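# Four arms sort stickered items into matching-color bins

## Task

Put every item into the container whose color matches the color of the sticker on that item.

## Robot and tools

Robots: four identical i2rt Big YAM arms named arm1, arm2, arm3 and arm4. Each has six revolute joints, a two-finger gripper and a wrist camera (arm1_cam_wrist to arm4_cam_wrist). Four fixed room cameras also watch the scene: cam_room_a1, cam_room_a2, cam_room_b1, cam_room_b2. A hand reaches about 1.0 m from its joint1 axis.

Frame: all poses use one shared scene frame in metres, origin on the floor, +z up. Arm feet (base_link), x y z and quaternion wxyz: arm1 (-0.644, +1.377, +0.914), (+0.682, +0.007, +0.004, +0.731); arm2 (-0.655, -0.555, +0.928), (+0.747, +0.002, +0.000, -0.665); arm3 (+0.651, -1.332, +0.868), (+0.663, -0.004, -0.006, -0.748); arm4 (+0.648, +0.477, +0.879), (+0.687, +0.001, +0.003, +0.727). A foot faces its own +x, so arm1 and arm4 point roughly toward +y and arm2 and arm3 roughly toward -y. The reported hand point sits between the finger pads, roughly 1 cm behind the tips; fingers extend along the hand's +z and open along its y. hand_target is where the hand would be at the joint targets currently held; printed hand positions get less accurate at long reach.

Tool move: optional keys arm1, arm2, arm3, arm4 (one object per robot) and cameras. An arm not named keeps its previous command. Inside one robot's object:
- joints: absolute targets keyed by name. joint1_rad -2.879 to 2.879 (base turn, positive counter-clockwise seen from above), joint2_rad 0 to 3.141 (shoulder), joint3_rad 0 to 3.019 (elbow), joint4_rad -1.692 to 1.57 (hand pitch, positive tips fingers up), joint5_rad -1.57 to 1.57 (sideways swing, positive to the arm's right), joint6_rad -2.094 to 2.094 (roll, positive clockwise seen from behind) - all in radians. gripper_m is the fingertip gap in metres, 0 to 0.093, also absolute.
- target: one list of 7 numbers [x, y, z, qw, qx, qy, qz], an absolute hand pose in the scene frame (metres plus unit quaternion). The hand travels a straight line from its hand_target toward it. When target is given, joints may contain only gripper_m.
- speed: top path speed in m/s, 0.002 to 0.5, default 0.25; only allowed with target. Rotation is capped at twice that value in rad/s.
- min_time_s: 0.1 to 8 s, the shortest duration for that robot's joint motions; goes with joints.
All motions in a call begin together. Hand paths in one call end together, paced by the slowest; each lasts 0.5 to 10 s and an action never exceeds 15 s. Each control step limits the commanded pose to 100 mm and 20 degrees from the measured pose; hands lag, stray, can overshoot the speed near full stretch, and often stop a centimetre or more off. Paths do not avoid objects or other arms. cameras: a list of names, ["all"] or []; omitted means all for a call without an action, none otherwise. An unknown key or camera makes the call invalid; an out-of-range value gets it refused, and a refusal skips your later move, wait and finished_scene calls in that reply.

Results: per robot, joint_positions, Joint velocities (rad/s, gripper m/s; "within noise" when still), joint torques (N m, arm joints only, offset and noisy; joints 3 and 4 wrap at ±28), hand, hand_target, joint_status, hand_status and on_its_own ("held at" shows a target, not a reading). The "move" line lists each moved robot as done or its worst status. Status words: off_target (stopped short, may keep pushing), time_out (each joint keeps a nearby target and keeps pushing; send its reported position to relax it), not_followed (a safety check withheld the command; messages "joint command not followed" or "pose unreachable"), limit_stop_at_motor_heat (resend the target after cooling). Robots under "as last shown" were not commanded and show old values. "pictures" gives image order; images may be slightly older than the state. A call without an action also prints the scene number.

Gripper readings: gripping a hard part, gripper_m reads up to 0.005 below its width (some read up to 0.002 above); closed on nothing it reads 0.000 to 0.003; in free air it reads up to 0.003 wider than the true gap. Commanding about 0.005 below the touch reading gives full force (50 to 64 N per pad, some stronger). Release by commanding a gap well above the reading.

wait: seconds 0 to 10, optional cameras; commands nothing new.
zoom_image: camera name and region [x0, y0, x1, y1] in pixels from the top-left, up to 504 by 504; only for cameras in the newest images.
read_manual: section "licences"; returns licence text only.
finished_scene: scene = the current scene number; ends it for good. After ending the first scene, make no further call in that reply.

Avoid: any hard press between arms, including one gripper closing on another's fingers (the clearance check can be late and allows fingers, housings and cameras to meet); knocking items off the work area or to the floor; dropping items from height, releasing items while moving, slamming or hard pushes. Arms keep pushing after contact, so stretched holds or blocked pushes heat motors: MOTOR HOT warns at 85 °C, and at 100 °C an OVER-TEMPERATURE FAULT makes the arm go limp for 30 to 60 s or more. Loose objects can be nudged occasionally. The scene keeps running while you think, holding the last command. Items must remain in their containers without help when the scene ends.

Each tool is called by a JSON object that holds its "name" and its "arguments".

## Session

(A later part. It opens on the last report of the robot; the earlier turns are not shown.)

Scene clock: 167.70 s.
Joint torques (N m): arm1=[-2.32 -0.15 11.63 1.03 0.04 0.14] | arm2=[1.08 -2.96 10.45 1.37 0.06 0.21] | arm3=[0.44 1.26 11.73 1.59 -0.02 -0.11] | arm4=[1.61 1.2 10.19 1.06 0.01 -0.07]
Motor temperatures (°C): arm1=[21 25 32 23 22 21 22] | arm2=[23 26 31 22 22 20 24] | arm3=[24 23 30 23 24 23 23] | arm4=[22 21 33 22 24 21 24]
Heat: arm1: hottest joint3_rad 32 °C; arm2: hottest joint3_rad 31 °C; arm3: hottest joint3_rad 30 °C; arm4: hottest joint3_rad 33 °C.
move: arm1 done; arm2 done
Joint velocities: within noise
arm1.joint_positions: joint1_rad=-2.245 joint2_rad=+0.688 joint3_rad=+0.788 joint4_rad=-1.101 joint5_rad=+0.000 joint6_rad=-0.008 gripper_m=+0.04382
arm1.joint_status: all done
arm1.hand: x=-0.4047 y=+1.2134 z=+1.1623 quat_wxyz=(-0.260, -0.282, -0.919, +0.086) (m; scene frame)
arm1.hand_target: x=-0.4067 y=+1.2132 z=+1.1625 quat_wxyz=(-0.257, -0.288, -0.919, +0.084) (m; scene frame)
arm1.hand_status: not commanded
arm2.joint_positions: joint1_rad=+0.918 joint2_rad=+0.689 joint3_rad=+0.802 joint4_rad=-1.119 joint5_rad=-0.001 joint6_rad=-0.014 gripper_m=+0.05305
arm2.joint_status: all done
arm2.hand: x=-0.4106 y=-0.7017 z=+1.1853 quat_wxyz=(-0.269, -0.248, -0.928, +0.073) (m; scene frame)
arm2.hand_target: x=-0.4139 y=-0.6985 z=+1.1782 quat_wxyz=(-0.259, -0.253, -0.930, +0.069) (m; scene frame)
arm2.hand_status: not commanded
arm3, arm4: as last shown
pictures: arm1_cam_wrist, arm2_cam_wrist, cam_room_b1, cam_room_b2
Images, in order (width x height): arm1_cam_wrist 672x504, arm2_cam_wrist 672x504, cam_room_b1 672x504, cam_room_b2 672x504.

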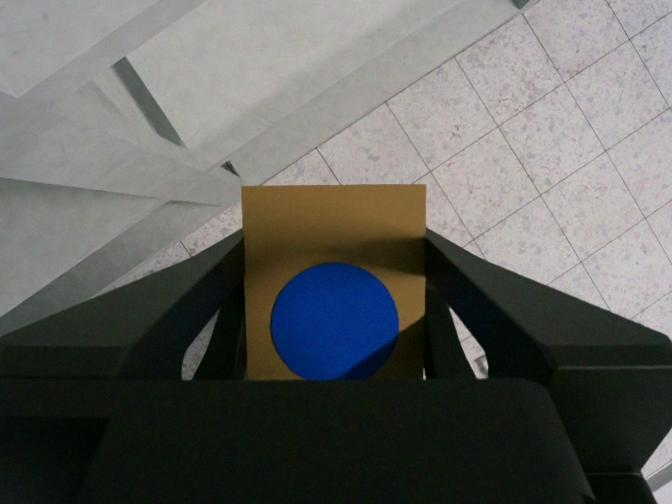

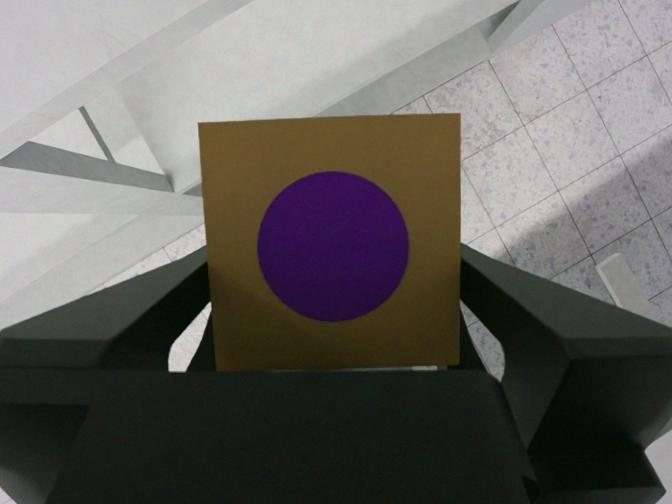

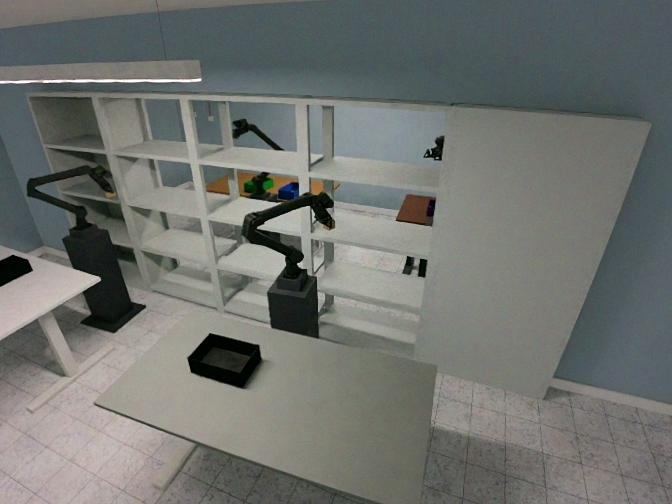

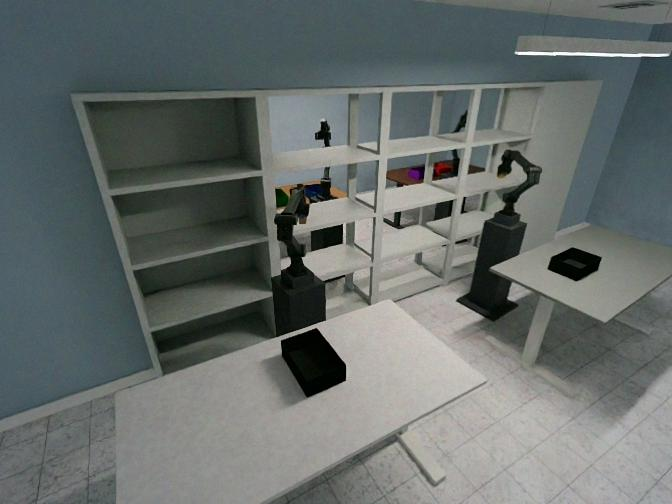

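{"name": "move", "arguments": {"arm1": {"target": [-0.405, 1.211, 1.085, 0.2429, 0.2891, 0.9227, -0.0761], "speed": 0.2}, "arm2": {"target": [-0.4136, -0.697, 1.085, 0.2392, 0.2544, 0.9348, -0.0651], "speed": 0.2}}}

{"name": "move", "arguments": {"arm1": {"target": [0.0, 0.93, 1.07, 0.2429, 0.2891, 0.9227, -0.0761], "speed": 0.2}, "arm2": {"target": [0.0, -0.94, 1.07, 0.2392, 0.2544, 0.9348, -0.0651], "speed": 0.2}, "cameras": ["arm1_cam_wrist", "arm2_cam_wrist", "arm3_cam_wrist", "arm4_cam_wrist"]}}

Scene clock: 187.10 s.
Joint torques (N m): arm1=[-2.43 0.56 12.23 1.99 -0.04 0.11] | arm2=[1.61 -2.67 11.03 2.65 0.15 0.22] | arm3=[0.5 1.32 11.69 1.57 -0.03 -0.12] | arm4=[0.85 1.03 10.28 1.17 0.04 -0.07]
Motor temperatures (°C): arm1=[21 25 33 23 22 21 22] | arm2=[23 26 31 22 22 20 24] | arm3=[24 23 31 23 24 23 23] | arm4=[22 21 33 22 24 21 24]
Heat: arm1: hottest joint3_rad 33 °C; arm2: hottest joint3_rad 31 °C; arm3: hottest joint3_rad 31 °C; arm4: hottest joint3_rad 33 °C.
move: arm1 done; arm2 done
Joint velocities: within noise
arm1.joint_positions: joint1_rad=-2.247 joint2_rad=+0.723 joint3_rad=+0.603 joint4_rad=-0.948 joint5_rad=-0.009 joint6_rad=-0.008 gripper_m=+0.04382
arm1.joint_status: not commanded
arm1.hand: x=-0.4094 y=+1.2173 z=+1.0788 quat_wxyz=(-0.231, -0.285, -0.928, +0.072) (m; scene frame)
arm1.hand_target: x=-0.4053 y=+1.2112 z=+1.0850 quat_wxyz=(-0.243, -0.289, -0.923, +0.076) (m; scene frame)
arm1.hand_status: done (0.010 m and 1.7 deg from the pose sent, 0.077 m and 2.4 deg at the start)
arm2.joint_positions: joint1_rad=+0.921 joint2_rad=+0.720 joint3_rad=+0.576 joint4_rad=-0.939 joint5_rad=+0.003 joint6_rad=-0.009 gripper_m=+0.05305
arm2.joint_status: not commanded
arm2.hand: x=-0.4181 y=-0.6968 z=+1.0856 quat_wxyz=(-0.233, -0.252, -0.937, +0.064) (m; scene frame)
arm2.hand_target: x=-0.4137 y=-0.6969 z=+1.0851 quat_wxyz=(-0.239, -0.254, -0.935, +0.065) (m; scene frame)
arm2.hand_status: done (0.005 m and 0.8 deg from the pose sent, 0.100 m and 3.7 deg at the start)
arm3.joint_positions: joint1_rad=-1.982 joint2_rad=+0.600 joint3_rad=+1.356 joint4_rad=-0.993 joint5_rad=+0.001 joint6_rad=+0.007 gripper_m=+0.09399
arm3.joint_status: not commanded
arm3.hand: x=+0.4207 y=-1.1874 z=+1.4693 quat_wxyz=(+0.156, -0.759, +0.213, +0.595) (m; scene frame)
arm3.hand_target: x=+0.4305 y=-1.1899 z=+1.4905 quat_wxyz=(+0.165, -0.747, +0.212, +0.608) (m; scene frame)
arm3.hand_status: not commanded
arm4.joint_positions: joint1_rad=+0.905 joint2_rad=+0.602 joint3_rad=+1.361 joint4_rad=-0.989 joint5_rad=+0.001 joint6_rad=+0.013 gripper_m=+0.09398
arm4.joint_status: not commanded
arm4.hand: x=+0.4324 y=+0.6327 z=+1.4871 quat_wxyz=(-0.181, +0.744, -0.242, -0.595) (m; scene frame)
arm4.hand_target: x=+0.4401 y=+0.6264 z=+1.5048 quat_wxyz=(-0.187, +0.738, -0.233, -0.605) (m; scene frame)
arm4.hand_status: not commanded
pictures: none

Scene clock: 190.27 s.
Joint torques (N m): arm1=[-2.43 -19.25 17.46 0.76 0.03 0.09] | arm2=[1.08 -21.77 16.73 1.17 0.02 0.16] | arm3=[0.5 1.26 11.67 1.54 -0.04 -0.11] | arm4=[1.03 1.49 10.13 1.05 0.06 -0.09]
Motor temperatures (°C): arm1=[21 25 33 23 22 21 22] | arm2=[23 26 32 22 22 20 24] | arm3=[24 23 31 23 24 23 23] | arm4=[22 21 33 22 24 21 24]
Heat: arm1: hottest joint3_rad 33 °C; arm2: hottest joint3_rad 32 °C; arm3: hottest joint3_rad 31 °C; arm4: hottest joint3_rad 33 °C.
move: arm1 off_target; arm2 off_target
Joint velocities: within noise
arm1.joint_positions: joint1_rad=-2.247 joint2_rad=+2.103 joint3_rad=+1.935 joint4_rad=-0.926 joint5_rad=-0.009 joint6_rad=-0.007 gripper_m=+0.04382
arm1.joint_status: not commanded
arm1.hand: x=-0.0145 y=+0.9426 z=+1.0409 quat_wxyz=(-0.219, -0.286, -0.930, +0.068) (m; scene frame)
arm1.hand_target: x=-0.0018 y=+0.9311 z=+1.0703 quat_wxyz=(-0.244, -0.289, -0.923, +0.076) (m; scene frame)
arm1.hand_status: off_target (0.035 m and 3.1 deg from the pose sent, 0.500 m and 1.7 deg at the start)
arm2.joint_positions: joint1_rad=+0.921 joint2_rad=+2.049 joint3_rad=+1.819 joint4_rad=-0.870 joint5_rad=+0.003 joint6_rad=-0.009 gripper_m=+0.05305
arm2.joint_status: not commanded
arm2.hand: x=-0.0177 y=-0.9327 z=+1.0552 quat_wxyz=(-0.225, -0.253, -0.939, +0.062) (m; scene frame)
arm2.hand_target: x=-0.0013 y=-0.9392 z=+1.0700 quat_wxyz=(-0.240, -0.254, -0.935, +0.065) (m; scene frame)
arm2.hand_status: off_target (0.024 m and 1.8 deg from the pose sent, 0.484 m and 0.8 deg at the start)
arm3, arm4: as last shown
pictures: arm1_cam_wrist, arm2_cam_wrist, arm3_cam_wrist, arm4_cam_wrist
Images, in order (width x height): arm1_cam_wrist 672x504, arm2_cam_wrist 672x504, arm3_cam_wrist 672x504, arm4_cam_wrist 672x504.

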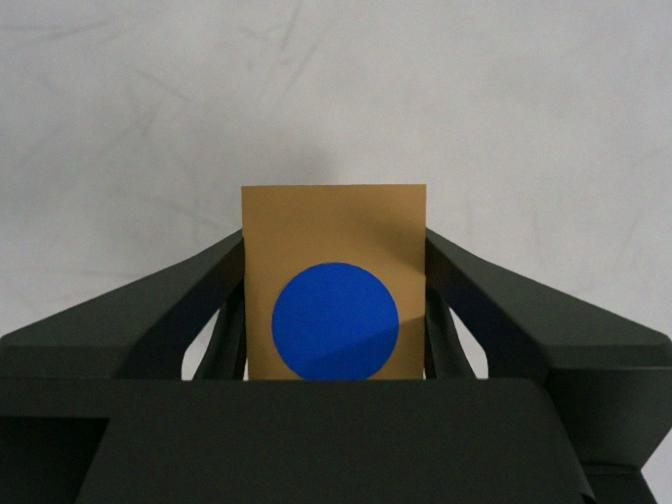

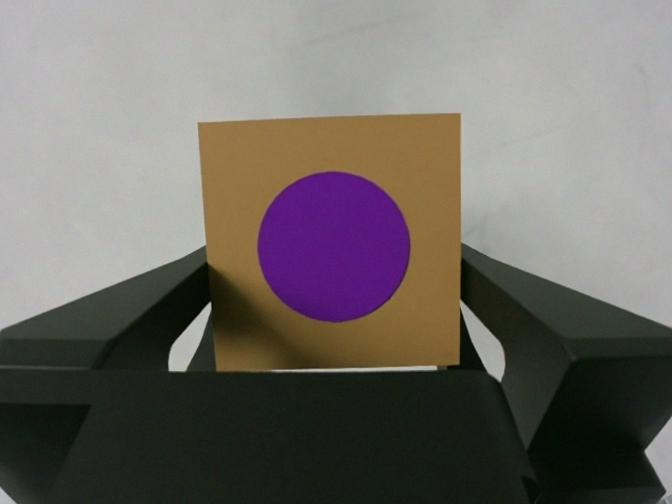

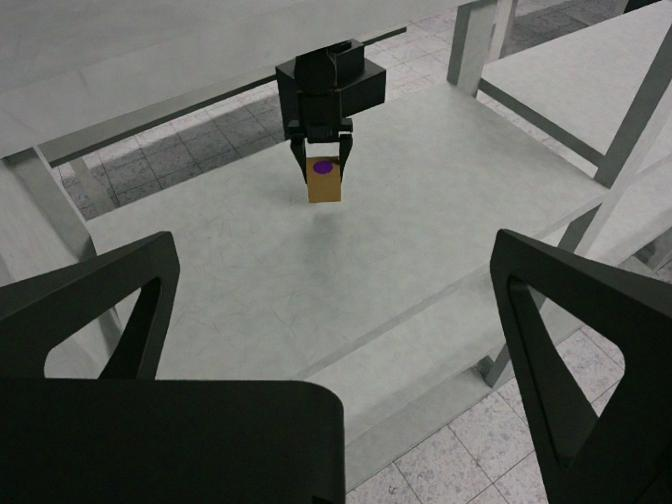

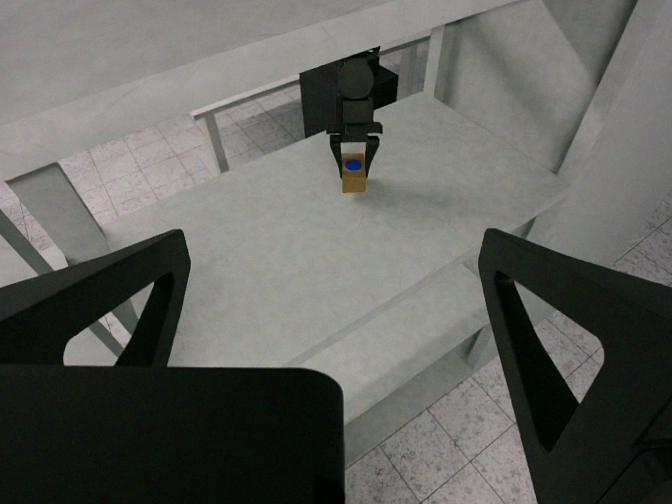

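{"name": "move", "arguments": {"arm1": {"target": [0.0, 0.93, 1.055, 0.2670, 0.2870, 0.9160, -0.0837], "speed": 0.06}, "arm2": {"target": [0.0, -0.94, 1.048, 0.2538, 0.2534, 0.9309, -0.0691], "speed": 0.06}, "cameras": ["arm3_cam_wrist", "arm4_cam_wrist"]}}

Scene clock: 204.40 s.
Joint torques (N m): arm1=[-2.02 -21.6 11.63 1.94 0.06 0.13] | arm2=[1.03 -22.07 11.12 2.7 0.05 0.16] | arm3=[0.5 1.44 11.67 1.55 -0.02 -0.11] | arm4=[1.08 1.32 10.1 1.22 0.06 -0.08]
Motor temperatures (°C): arm1=[21 25 36 23 22 21 22] | arm2=[23 26 36 22 22 20 24] | arm3=[24 23 31 23 24 23 23] | arm4=[22 21 34 22 24 21 24]
Heat: arm1: hottest joint3_rad 36 °C; arm2: hottest joint3_rad 36 °C; arm3: hottest joint3_rad 31 °C; arm4: hottest joint3_rad 34 °C.
move: arm1 off_target; arm2 off_target
Joint velocities: within noise
arm1.joint_positions: joint1_rad=-2.247 joint2_rad=+2.103 joint3_rad=+1.915 joint4_rad=-0.836 joint5_rad=-0.008 joint6_rad=-0.006 gripper_m=+0.04382
arm1.joint_status: not commanded
arm1.hand: x=-0.0033 y=+0.9348 z=+1.0414 quat_wxyz=(-0.251, -0.284, -0.922, +0.079) (m; scene frame)
arm1.hand_target: x=-0.0002 y=+0.9300 z=+1.0551 quat_wxyz=(-0.267, -0.287, -0.916, +0.084) (m; scene frame)
arm1.hand_status: off_target (0.015 m and 2.1 deg from the pose sent, 0.024 m and 6.1 deg at the start)
arm2.joint_positions: joint1_rad=+0.921 joint2_rad=+2.049 joint3_rad=+1.819 joint4_rad=-0.806 joint5_rad=+0.003 joint6_rad=-0.009 gripper_m=+0.05305
arm2.joint_status: not commanded
arm2.hand: x=-0.0057 y=-0.9398 z=+1.0629 quat_wxyz=(-0.254, -0.251, -0.931, +0.070) (m; scene frame)
arm2.hand_target: x=-0.0004 y=-0.9397 z=+1.0480 quat_wxyz=(-0.254, -0.253, -0.931, +0.069) (m; scene frame)
arm2.hand_status: off_target (0.016 m and 0.4 deg from the pose sent, 0.020 m and 3.6 deg at the start)
arm3, arm4: as last shown
pictures: arm3_cam_wrist, arm4_cam_wrist
Images, in order (width x height): arm3_cam_wrist 672x504, arm4_cam_wrist 672x504.

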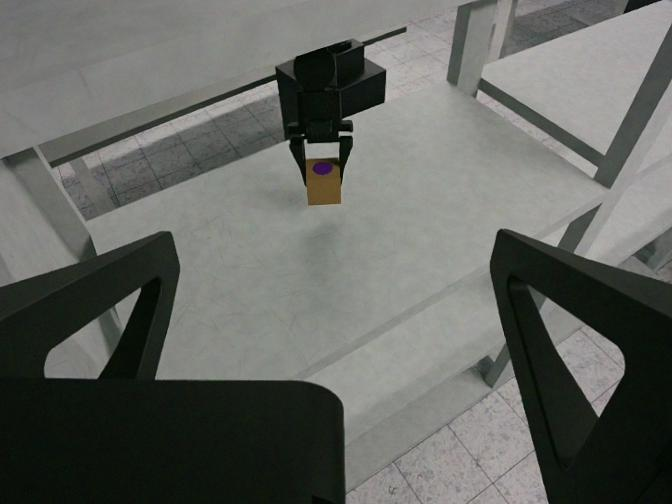

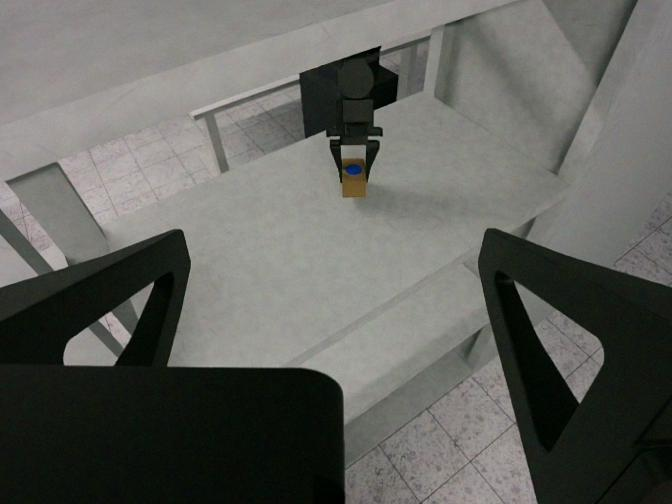

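{"name": "move", "arguments": {"arm1": {"target": [0.0, 0.93, 1.037, 0.2670, 0.2870, 0.9160, -0.0837], "speed": 0.06}, "arm2": {"target": [0.0, -0.94, 1.030, 0.2538, 0.2534, 0.9309, -0.0691], "speed": 0.06}, "cameras": ["arm3_cam_wrist", "arm4_cam_wrist"]}}

{"name": "zoom_image", "arguments": {"camera": "arm3_cam_wrist", "region": [250, 110, 410, 250]}}

{"name": "zoom_image", "arguments": {"camera": "arm4_cam_wrist", "region": [280, 110, 440, 250]}}

Scene clock: 212.07 s.
Joint torques (N m): arm1=[-2.14 -19.6 11.48 2.06 0.05 0.11] | arm2=[0.97 -21.54 10.32 2.71 0.04 0.15] | arm3=[0.56 1.32 11.67 1.52 -0.02 -0.11] | arm4=[1.03 1.38 10.19 1.11 0.05 -0.09]
Motor temperatures (°C): arm1=[21 26 35 23 22 21 22] | arm2=[23 26 36 22 22 20 25] | arm3=[24 23 31 23 24 23 23] | arm4=[22 21 34 22 24 21 24]
Heat: arm1: hottest joint3_rad 35 °C; arm2: hottest joint3_rad 36 °C; arm3: hottest joint3_rad 31 °C; arm4: hottest joint3_rad 34 °C.
move: arm1 done; arm2 off_target
Joint velocities: within noise
arm1.joint_positions: joint1_rad=-2.247 joint2_rad=+2.103 joint3_rad=+1.887 joint4_rad=-0.796 joint5_rad=-0.008 joint6_rad=-0.006 gripper_m=+0.04382
arm1.joint_status: not commanded
arm1.hand: x=-0.0031 y=+0.9346 z=+1.0325 quat_wxyz=(-0.256, -0.283, -0.921, +0.080) (m; scene frame)
arm1.hand_target: x=-0.0002 y=+0.9300 z=+1.0370 quat_wxyz=(-0.267, -0.287, -0.916, +0.084) (m; scene frame)
arm1.hand_status: done (0.007 m and 1.5 deg from the pose sent, 0.007 m and 2.1 deg at the start)
arm2.joint_positions: joint1_rad=+0.921 joint2_rad=+2.057 joint3_rad=+1.802 joint4_rad=-0.767 joint5_rad=+0.003 joint6_rad=-0.009 gripper_m=+0.05305
arm2.joint_status: not commanded
arm2.hand: x=-0.0030 y=-0.9413 z=+1.0533 quat_wxyz=(-0.261, -0.250, -0.930, +0.072) (m; scene frame)
arm2.hand_target: x=-0.0007 y=-0.9396 z=+1.0303 quat_wxyz=(-0.254, -0.253, -0.931, +0.069) (m; scene frame)
arm2.hand_status: off_target (0.024 m and 1.0 deg from the pose sent, 0.033 m and 0.4 deg at the start)
arm3, arm4: as last shown
pictures: arm3_cam_wrist, arm4_cam_wrist
Images, in order (width x height): arm3_cam_wrist 672x504, arm4_cam_wrist 672x504.

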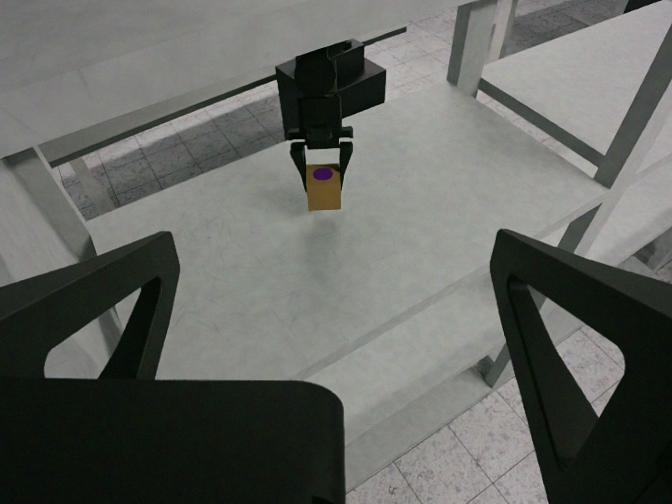

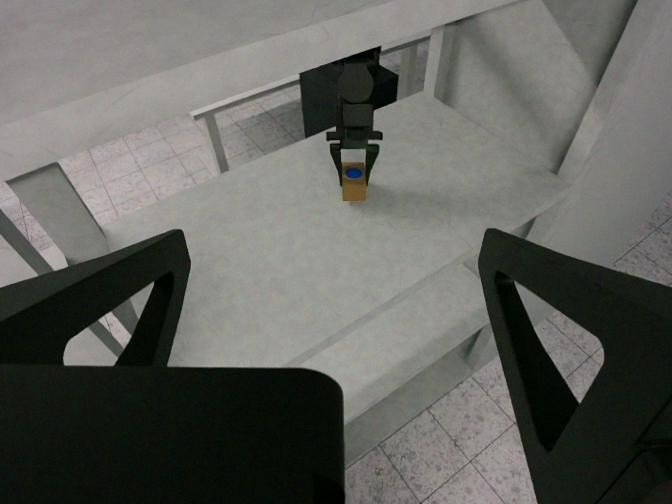

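Scaled by 3.150.

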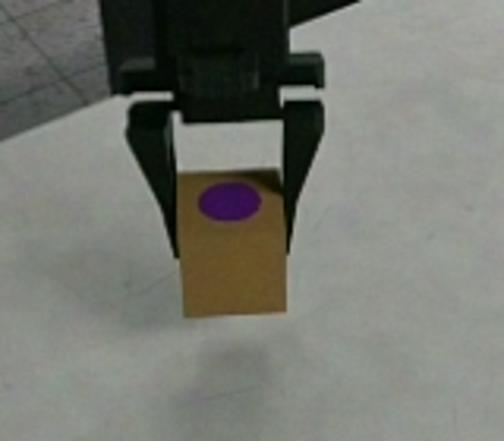

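Scaled by 3.150.

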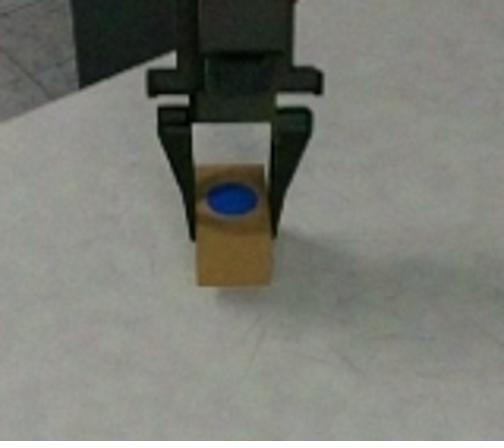

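{"name": "move", "arguments": {"arm1": {"target": [0.0, 0.93, 1.026, 0.2670, 0.2870, 0.9160, -0.0837], "speed": 0.06}, "arm2": {"target": [0.0, -0.94, 1.013, 0.2538, 0.2534, 0.9309, -0.0691], "speed": 0.06}, "cameras": ["arm3_cam_wrist", "arm4_cam_wrist"]}}

{"name": "zoom_image", "arguments": {"camera": "arm3_cam_wrist", "region": [250, 110, 410, 250]}}

{"name": "zoom_image", "arguments": {"camera": "arm4_cam_wrist", "region": [280, 110, 440, 250]}}

Scene clock: 223.13 s.
Joint torques (N m): arm1=[-2.2 -20.01 11.28 1.99 0.1 0.08] | arm2=[1.14 -21.77 10.25 2.76 0.04 0.16] | arm3=[0.5 1.32 11.74 1.55 -0.03 -0.12] | arm4=[1.14 1.61 10.17 1.2 0.07 -0.1]
Motor temperatures (°C): arm1=[21 26 35 23 21 21 23] | arm2=[23 26 35 22 22 20 25] | arm3=[24 23 31 23 24 23 23] | arm4=[22 21 34 22 24 21 24]
Heat: arm1: hottest joint3_rad 35 °C; arm2: hottest joint3_rad 35 °C; arm3: hottest joint3_rad 31 °C; arm4: hottest joint3_rad 34 °C.
move: arm1 done; arm2 off_target
Joint velocities: within noise
arm1.joint_positions: joint1_rad=-2.247 joint2_rad=+2.103 joint3_rad=+1.870 joint4_rad=-0.772 joint5_rad=-0.008 joint6_rad=-0.006 gripper_m=+0.04382
arm1.joint_status: not commanded
arm1.hand: x=-0.0029 y=+0.9344 z=+1.0275 quat_wxyz=(-0.260, -0.283, -0.920, +0.081) (m; scene frame)
arm1.hand_target: x=-0.0002 y=+0.9300 z=+1.0260 quat_wxyz=(-0.267, -0.287, -0.916, +0.084) (m; scene frame)
arm1.hand_status: done (0.005 m and 1.1 deg from the pose sent, 0.009 m and 1.5 deg at the start)
arm2.joint_positions: joint1_rad=+0.921 joint2_rad=+2.073 joint3_rad=+1.780 joint4_rad=-0.731 joint5_rad=+0.003 joint6_rad=-0.009 gripper_m=+0.05305
arm2.joint_status: not commanded
arm2.hand: x=-0.0026 y=-0.9415 z=+1.0354 quat_wxyz=(-0.260, -0.250, -0.930, +0.072) (m; scene frame)
arm2.hand_target: x=-0.0006 y=-0.9397 z=+1.0133 quat_wxyz=(-0.254, -0.253, -0.931, +0.069) (m; scene frame)
arm2.hand_status: off_target (0.023 m and 0.9 deg from the pose sent, 0.040 m and 1.0 deg at the start)
arm3, arm4: as last shown
pictures: arm3_cam_wrist, arm4_cam_wrist
Images, in order (width x height): arm3_cam_wrist 672x504, arm4_cam_wrist 672x504.

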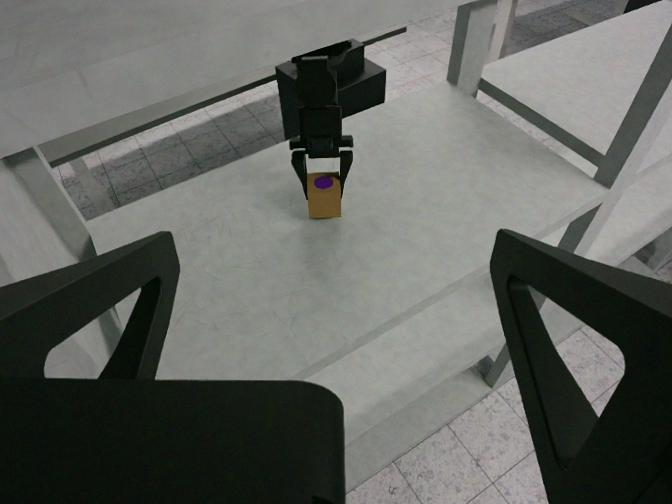

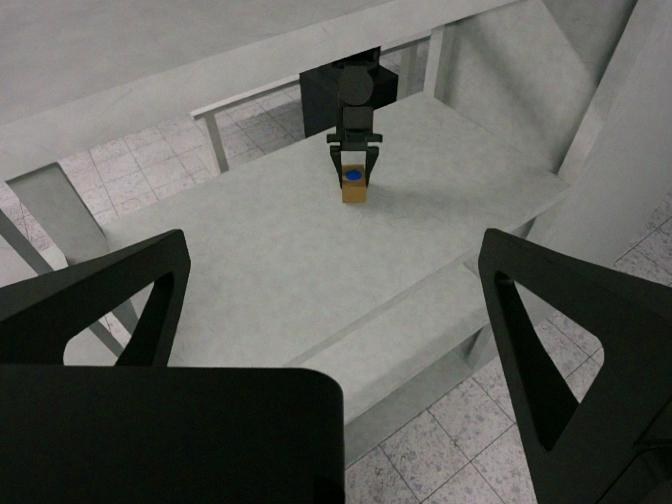

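Scaled by 3.150.

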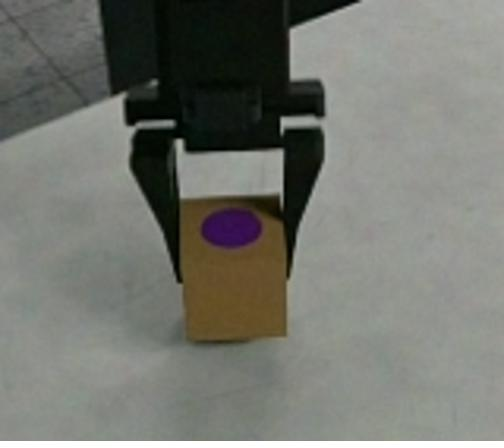

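Scaled by 3.150.

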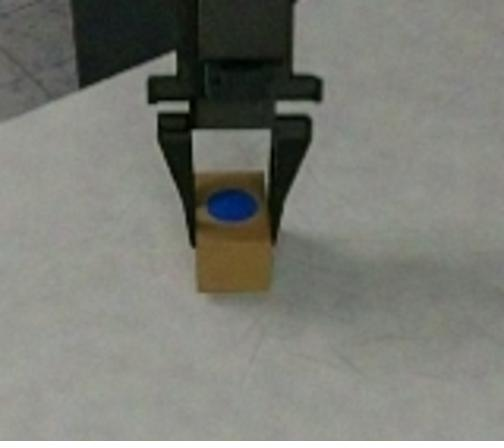

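{"name": "move", "arguments": {"arm1": {"target": [0.0, 0.93, 1.019, 0.2670, 0.2870, 0.9160, -0.0837], "speed": 0.05}, "arm2": {"target": [0.0, -0.94, 1.007, 0.2538, 0.2534, 0.9309, -0.0691], "speed": 0.05}, "cameras": ["arm3_cam_wrist", "arm4_cam_wrist"]}}

{"name": "zoom_image", "arguments": {"camera": "arm3_cam_wrist", "region": [250, 110, 410, 250]}}

{"name": "zoom_image", "arguments": {"camera": "arm4_cam_wrist", "region": [280, 110, 440, 250]}}

Scene clock: 230.77 s.
Joint torques (N m): arm1=[-2.26 -18.78 11.33 2.19 0.13 0.14] | arm2=[0.97 -21.66 10.1 2.74 0.03 0.16] | arm3=[0.44 1.32 11.67 1.55 -0.02 -0.12] | arm4=[0.79 1.44 10.25 1.11 0.03 -0.1]
Motor temperatures (°C): arm1=[21 26 35 23 21 21 23] | arm2=[23 27 34 22 22 20 25] | arm3=[24 23 31 23 24 23 23] | arm4=[22 21 34 22 24 21 24]
Heat: arm1: hottest joint3_rad 35 °C; arm2: hottest joint3_rad 34 °C; arm3: hottest joint3_rad 31 °C; arm4: hottest joint3_rad 34 °C.
move: arm1 done; arm2 off_target
Joint velocities: within noise
arm1.joint_positions: joint1_rad=-2.247 joint2_rad=+2.103 joint3_rad=+1.862 joint4_rad=-0.756 joint5_rad=-0.008 joint6_rad=-0.006 gripper_m=+0.04382
arm1.joint_status: not commanded
arm1.hand: x=-0.0023 y=+0.9340 z=+1.0254 quat_wxyz=(-0.263, -0.283, -0.919, +0.082) (m; scene frame)
arm1.hand_target: x=-0.0002 y=+0.9300 z=+1.0190 quat_wxyz=(-0.267, -0.287, -0.916, +0.084) (m; scene frame)
arm1.hand_status: done (0.008 m and 0.8 deg from the pose sent, 0.010 m and 1.1 deg at the start)
arm2.joint_positions: joint1_rad=+0.921 joint2_rad=+2.075 joint3_rad=+1.773 joint4_rad=-0.717 joint5_rad=+0.003 joint6_rad=-0.009 gripper_m=+0.05305
arm2.joint_status: not commanded
arm2.hand: x=-0.0020 y=-0.9418 z=+1.0322 quat_wxyz=(-0.262, -0.250, -0.929, +0.073) (m; scene frame)
arm2.hand_target: x=-0.0009 y=-0.9395 z=+1.0072 quat_wxyz=(-0.254, -0.253, -0.931, +0.069) (m; scene frame)
arm2.hand_status: off_target (0.025 m and 1.1 deg from the pose sent, 0.029 m and 0.9 deg at the start)
arm3, arm4: as last shown
pictures: arm3_cam_wrist, arm4_cam_wrist
Images, in order (width x height): arm3_cam_wrist 672x504, arm4_cam_wrist 672x504.

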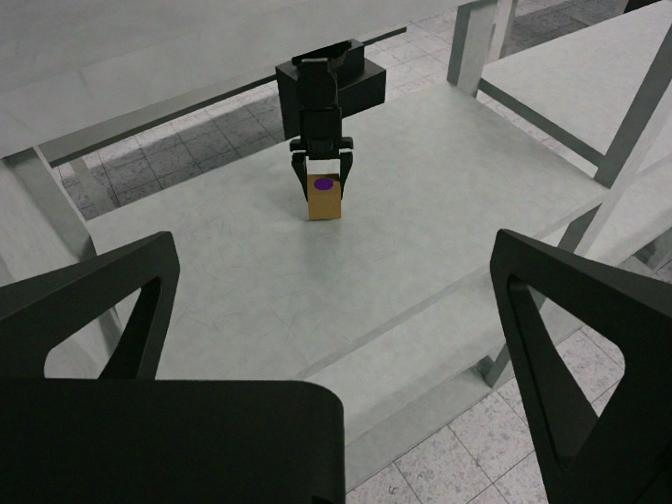

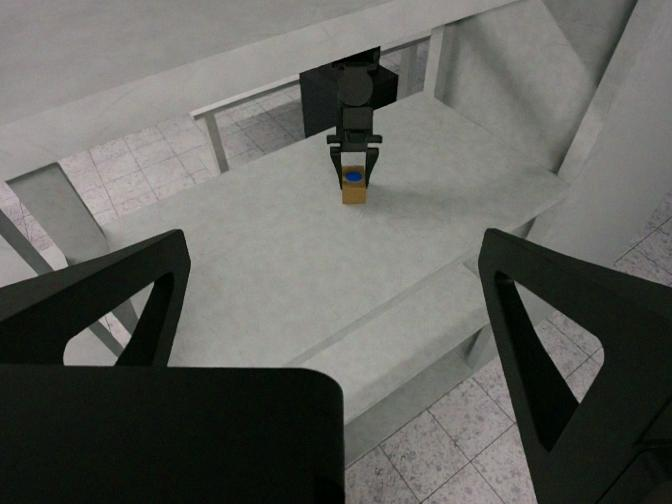

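Scaled by 3.150.

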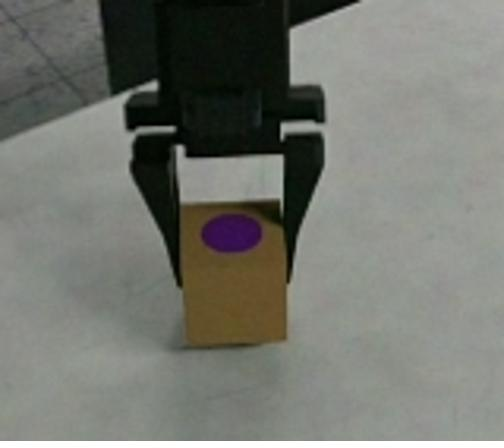

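Scaled by 3.150.

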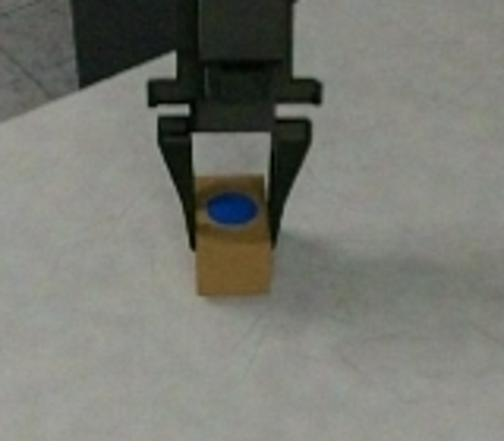

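{"name": "move", "arguments": {"arm1": {"target": [0.0, 0.93, 1.011, 0.2429, 0.2891, 0.9227, -0.0761], "speed": 0.05}, "arm2": {"target": [0.0, -0.94, 1.000, 0.2392, 0.2544, 0.9348, -0.0651], "speed": 0.05}, "cameras": ["arm3_cam_wrist", "arm4_cam_wrist"]}}

{"name": "zoom_image", "arguments": {"camera": "arm3_cam_wrist", "region": [250, 110, 410, 250]}}

{"name": "zoom_image", "arguments": {"camera": "arm4_cam_wrist", "region": [280, 110, 440, 250]}}

Scene clock: 238.03 s.
Joint torques (N m): arm1=[-1.79 -16.5 14.98 0.49 0.04 0.05] | arm2=[1.03 -21.01 12.23 1.22 0.02 0.16] | arm3=[0.62 1.26 11.7 1.52 -0.03 -0.12] | arm4=[0.85 1.38 10.15 1.16 0.01 -0.08]
Motor temperatures (°C): arm1=[21 26 35 23 21 21 23] | arm2=[23 27 34 22 22 20 25] | arm3=[24 23 31 23 24 23 23] | arm4=[22 21 34 22 24 21 24]
Heat: arm1: hottest joint3_rad 35 °C; arm2: hottest joint3_rad 34 °C; arm3: hottest joint3_rad 31 °C; arm4: hottest joint3_rad 34 °C.
move: arm1 off_target; arm2 off_target
Joint velocities: within noise
arm1.joint_positions: joint1_rad=-2.247 joint2_rad=+2.107 joint3_rad=+1.869 joint4_rad=-0.785 joint5_rad=-0.008 joint6_rad=-0.003 gripper_m=+0.04382
arm1.joint_status: not commanded
arm1.hand: x=-0.0056 y=+0.9362 z=+1.0226 quat_wxyz=(-0.252, -0.285, -0.922, +0.079) (m; scene frame)
arm1.hand_target: x=-0.0007 y=+0.9304 z=+1.0108 quat_wxyz=(-0.243, -0.289, -0.923, +0.076) (m; scene frame)
arm1.hand_status: off_target (0.014 m and 1.2 deg from the pose sent, 0.015 m and 2.6 deg at the start)
arm2.joint_positions: joint1_rad=+0.921 joint2_rad=+2.089 joint3_rad=+1.773 joint4_rad=-0.717 joint5_rad=+0.003 joint6_rad=-0.009 gripper_m=+0.05305
arm2.joint_status: not commanded
arm2.hand: x=-0.0024 y=-0.9416 z=+1.0221 quat_wxyz=(-0.256, -0.251, -0.931, +0.071) (m; scene frame)
arm2.hand_target: x=-0.0007 y=-0.9396 z=+1.0003 quat_wxyz=(-0.239, -0.254, -0.935, +0.065) (m; scene frame)
arm2.hand_status: off_target (0.022 m and 2.1 deg from the pose sent, 0.032 m and 2.9 deg at the start)
arm3, arm4: as last shown
pictures: arm3_cam_wrist, arm4_cam_wrist
Images, in order (width x height): arm3_cam_wrist 672x504, arm4_cam_wrist 672x504.

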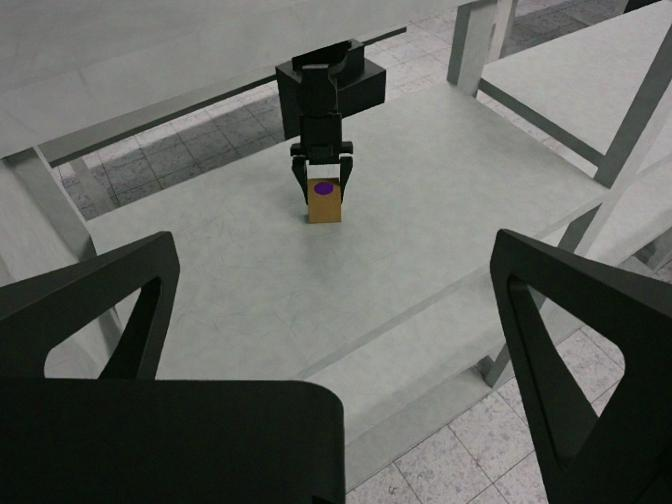

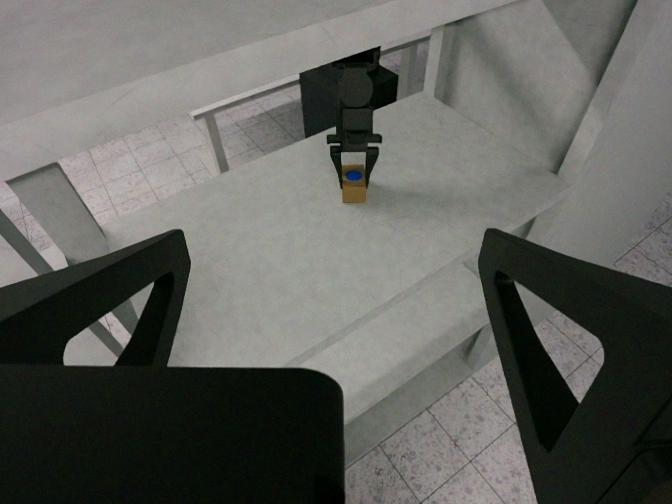

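Scaled by 3.150.

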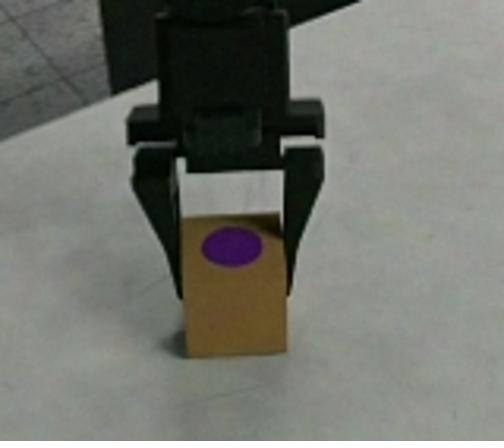

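Scaled by 3.150.

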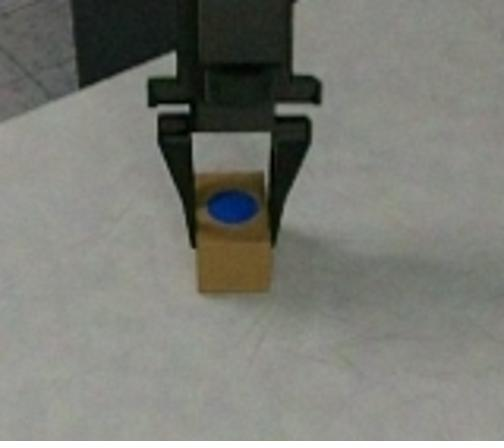

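{"name": "move", "arguments": {"arm1": {"joints": {"gripper_m": 0.075}}, "arm2": {"joints": {"gripper_m": 0.085}}, "cameras": ["arm1_cam_wrist", "arm2_cam_wrist", "arm3_cam_wrist", "arm4_cam_wrist"]}}

Scene clock: 245.37 s.
Joint torques (N m): arm1=[-2.14 -18.9 14.98 0.9 0.07 0.04] | arm2=[1.14 -21.25 12.23 1.2 0.04 0.15] | arm3=[0.67 1.44 11.67 1.54 -0.02 -0.12] | arm4=[1.08 1.03 10.14 1.11 0.04 -0.09]
Motor temperatures (°C): arm1=[21 27 35 23 21 21 23] | arm2=[23 27 34 22 22 20 25] | arm3=[24 23 31 23 24 23 23] | arm4=[22 21 34 22 24 21 24]
Heat: arm1: hottest joint3_rad 35 °C; arm2: hottest joint3_rad 34 °C; arm3: hottest joint3_rad 31 °C; arm4: hottest joint3_rad 34 °C.
move: arm1 done; arm2 done
Joint velocities: within noise
arm1.joint_positions: joint1_rad=-2.247 joint2_rad=+2.132 joint3_rad=+1.869 joint4_rad=-0.794 joint5_rad=-0.008 joint6_rad=-0.001 gripper_m=+0.07496
arm1.joint_status: all done
arm1.hand: x=-0.0080 y=+0.9377 z=+1.0029 quat_wxyz=(-0.236, -0.287, -0.925, +0.073) (m; scene frame)
arm1.hand_target: x=-0.0006 y=+0.9303 z=+1.0110 quat_wxyz=(-0.244, -0.289, -0.923, +0.076) (m; scene frame)
arm1.hand_status: not commanded
arm2.joint_positions: joint1_rad=+0.921 joint2_rad=+2.091 joint3_rad=+1.773 joint4_rad=-0.717 joint5_rad=+0.003 joint6_rad=-0.009 gripper_m=+0.08493
arm2.joint_status: all done
arm2.hand: x=-0.0024 y=-0.9415 z=+1.0207 quat_wxyz=(-0.255, -0.251, -0.931, +0.071) (m; scene frame)
arm2.hand_target: x=-0.0007 y=-0.9396 z=+1.0002 quat_wxyz=(-0.239, -0.254, -0.935, +0.065) (m; scene frame)
arm2.hand_status: not commanded
arm3, arm4: as last shown
pictures: arm1_cam_wrist, arm2_cam_wrist, arm3_cam_wrist, arm4_cam_wrist
Images, in order (width x height): arm1_cam_wrist 672x504, arm2_cam_wrist 672x504, arm3_cam_wrist 672x504, arm4_cam_wrist 672x504.

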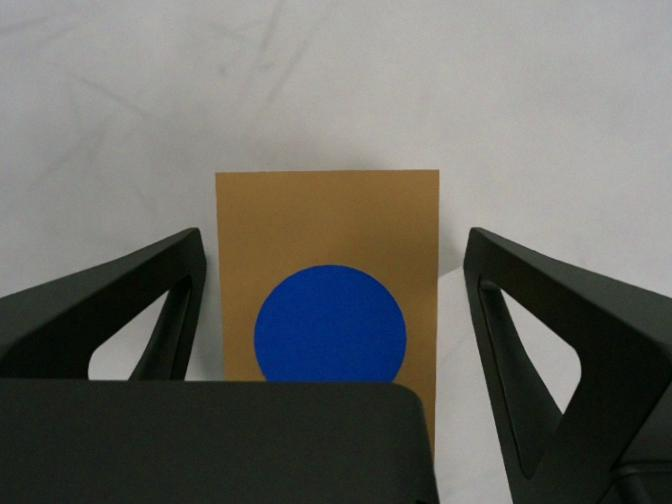

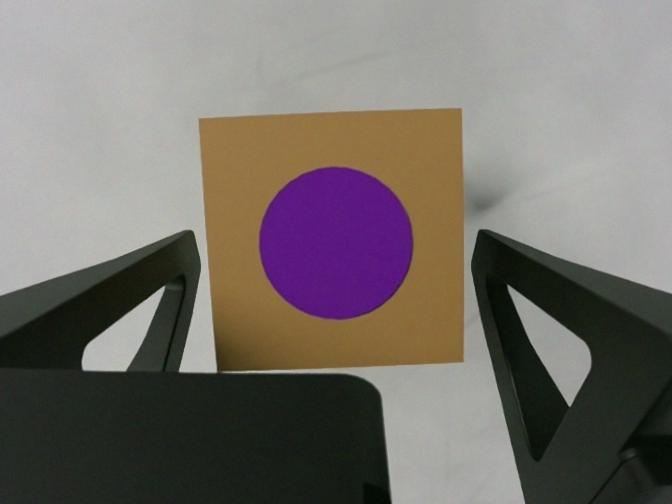

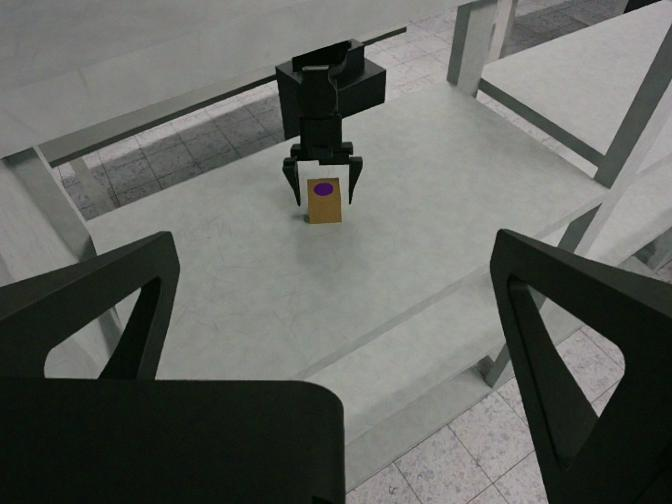

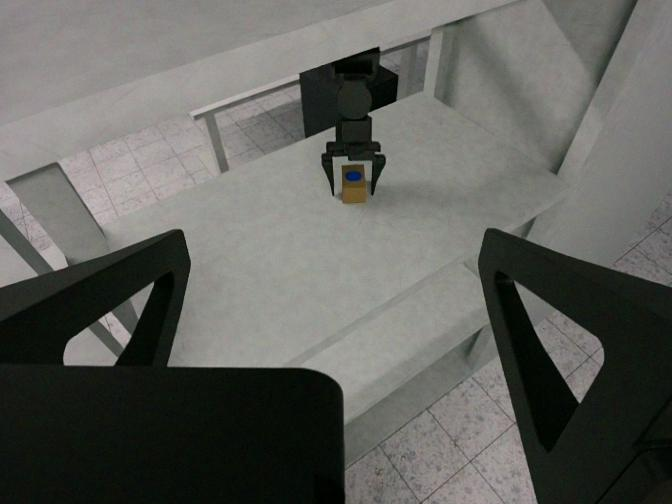

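{"name": "move", "arguments": {"arm1": {"target": [-0.042, 0.962, 1.088, 0.2147, 0.2913, 0.9298, -0.0673], "speed": 0.1}, "arm2": {"target": [-0.044, -0.917, 1.102, 0.2578, 0.2534, 0.9297, -0.0703], "speed": 0.1}, "arm3": {"joints": {"joint1_rad": -1.993, "joint2_rad": 0.752, "joint3_rad": 0.75, "joint4_rad": -1.03, "joint5_rad": 0, "joint6_rad": 0}, "min_time_s": 1.5}, "arm4": {"joints": {"joint1_rad": 0.905, "joint2_rad": 0.752, "joint3_rad": 0.75, "joint4_rad": -1.03, "joint5_rad": 0, "joint6_rad": 0}, "min_time_s": 1.5}, "cameras": ["arm3_cam_wrist", "arm4_cam_wrist"]}}

Scene clock: 295.13 s.
Joint torques (N m): arm1=[-1.26 -20.72 11.52 0.75 0.1 0.06] | arm2=[0.97 -22.95 9.95 1.21 -0.03 0.14] | arm3=[0.5 -2.78 9.57 0.92 -0.02 -0.12] | arm4=[0.44 -2.73 9.91 0.54 0.05 -0.09]
Motor temperatures (°C): arm1=[21 27 36 23 21 21 22] | arm2=[23 27 35 22 22 20 24] | arm3=[24 23 32 23 24 23 23] | arm4=[22 21 35 22 24 21 24]
Heat: arm1: hottest joint3_rad 36 °C; arm2: hottest joint3_rad 35 °C; arm3: hottest joint3_rad 32 °C; arm4: hottest joint3_rad 35 °C.
move: arm1 off_target; arm2 done; arm3 done; arm4 done
Joint velocities: within noise
arm1.joint_positions: joint1_rad=-2.247 joint2_rad=+2.009 joint3_rad=+1.869 joint4_rad=-0.977 joint5_rad=-0.008 joint6_rad=+0.000 gripper_m=+0.07496
arm1.joint_status: not commanded
arm1.hand: x=-0.0404 y=+0.9606 z=+1.0718 quat_wxyz=(-0.208, -0.290, -0.932, +0.065) (m; scene frame)
arm1.hand_target: x=-0.0421 y=+0.9619 z=+1.0877 quat_wxyz=(-0.215, -0.291, -0.930, +0.067) (m; scene frame)
arm1.hand_status: off_target (0.016 m and 0.9 deg from the pose sent, 0.095 m and 2.6 deg at the start)
arm2.joint_positions: joint1_rad=+0.921 joint2_rad=+1.909 joint3_rad=+1.706 joint4_rad=-0.803 joint5_rad=+0.003 joint6_rad=-0.009 gripper_m=+0.08493
arm2.joint_status: not commanded
arm2.hand: x=-0.0370 y=-0.9215 z=+1.1069 quat_wxyz=(-0.269, -0.250, -0.927, +0.074) (m; scene frame)
arm2.hand_target: x=-0.0439 y=-0.9170 z=+1.1021 quat_wxyz=(-0.258, -0.253, -0.930, +0.070) (m; scene frame)
arm2.hand_status: done (0.010 m and 1.4 deg from the pose sent, 0.095 m and 0.5 deg at the start)
arm3.joint_positions: joint1_rad=-1.982 joint2_rad=+0.751 joint3_rad=+0.749 joint4_rad=-1.027 joint5_rad=+0.001 joint6_rad=+0.007 gripper_m=+0.09399
arm3.joint_status: all done
arm3.hand: x=+0.3916 y=-1.1752 z=+1.0902 quat_wxyz=(+0.064, -0.929, +0.258, +0.256) (m; scene frame)
arm3.hand_target: x=+0.3934 y=-1.1727 z=+1.0903 quat_wxyz=(+0.065, -0.929, +0.260, +0.254) (m; scene frame)
arm3.hand_status: not commanded
arm4.joint_positions: joint1_rad=+0.905 joint2_rad=+0.748 joint3_rad=+0.738 joint4_rad=-1.023 joint5_rad=+0.001 joint6_rad=+0.013 gripper_m=+0.09398
arm4.joint_status: all done
arm4.hand: x=+0.4037 y=+0.6501 z=+1.1010 quat_wxyz=(-0.076, +0.917, -0.296, -0.256) (m; scene frame)
arm4.hand_target: x=+0.4025 y=+0.6507 z=+1.1047 quat_wxyz=(-0.078, +0.919, -0.290, -0.255) (m; scene frame)
arm4.hand_status: not commanded
pictures: arm3_cam_wrist, arm4_cam_wrist
Images, in order (width x height): arm3_cam_wrist 672x504, arm4_cam_wrist 672x504.

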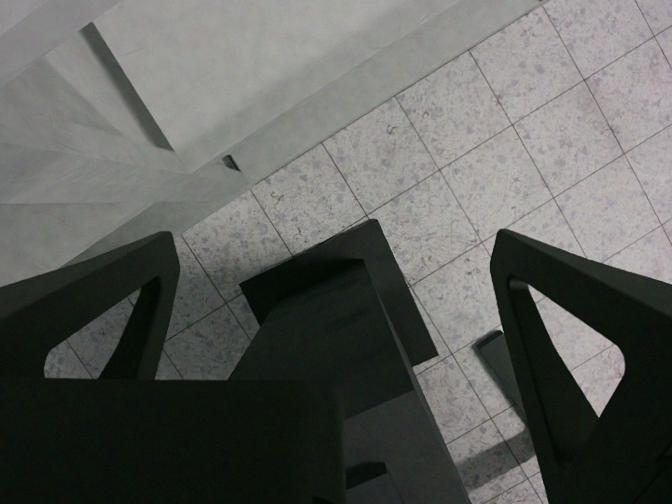

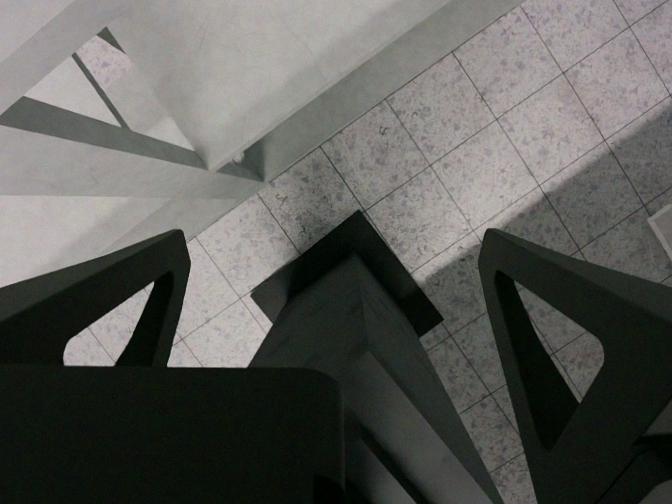

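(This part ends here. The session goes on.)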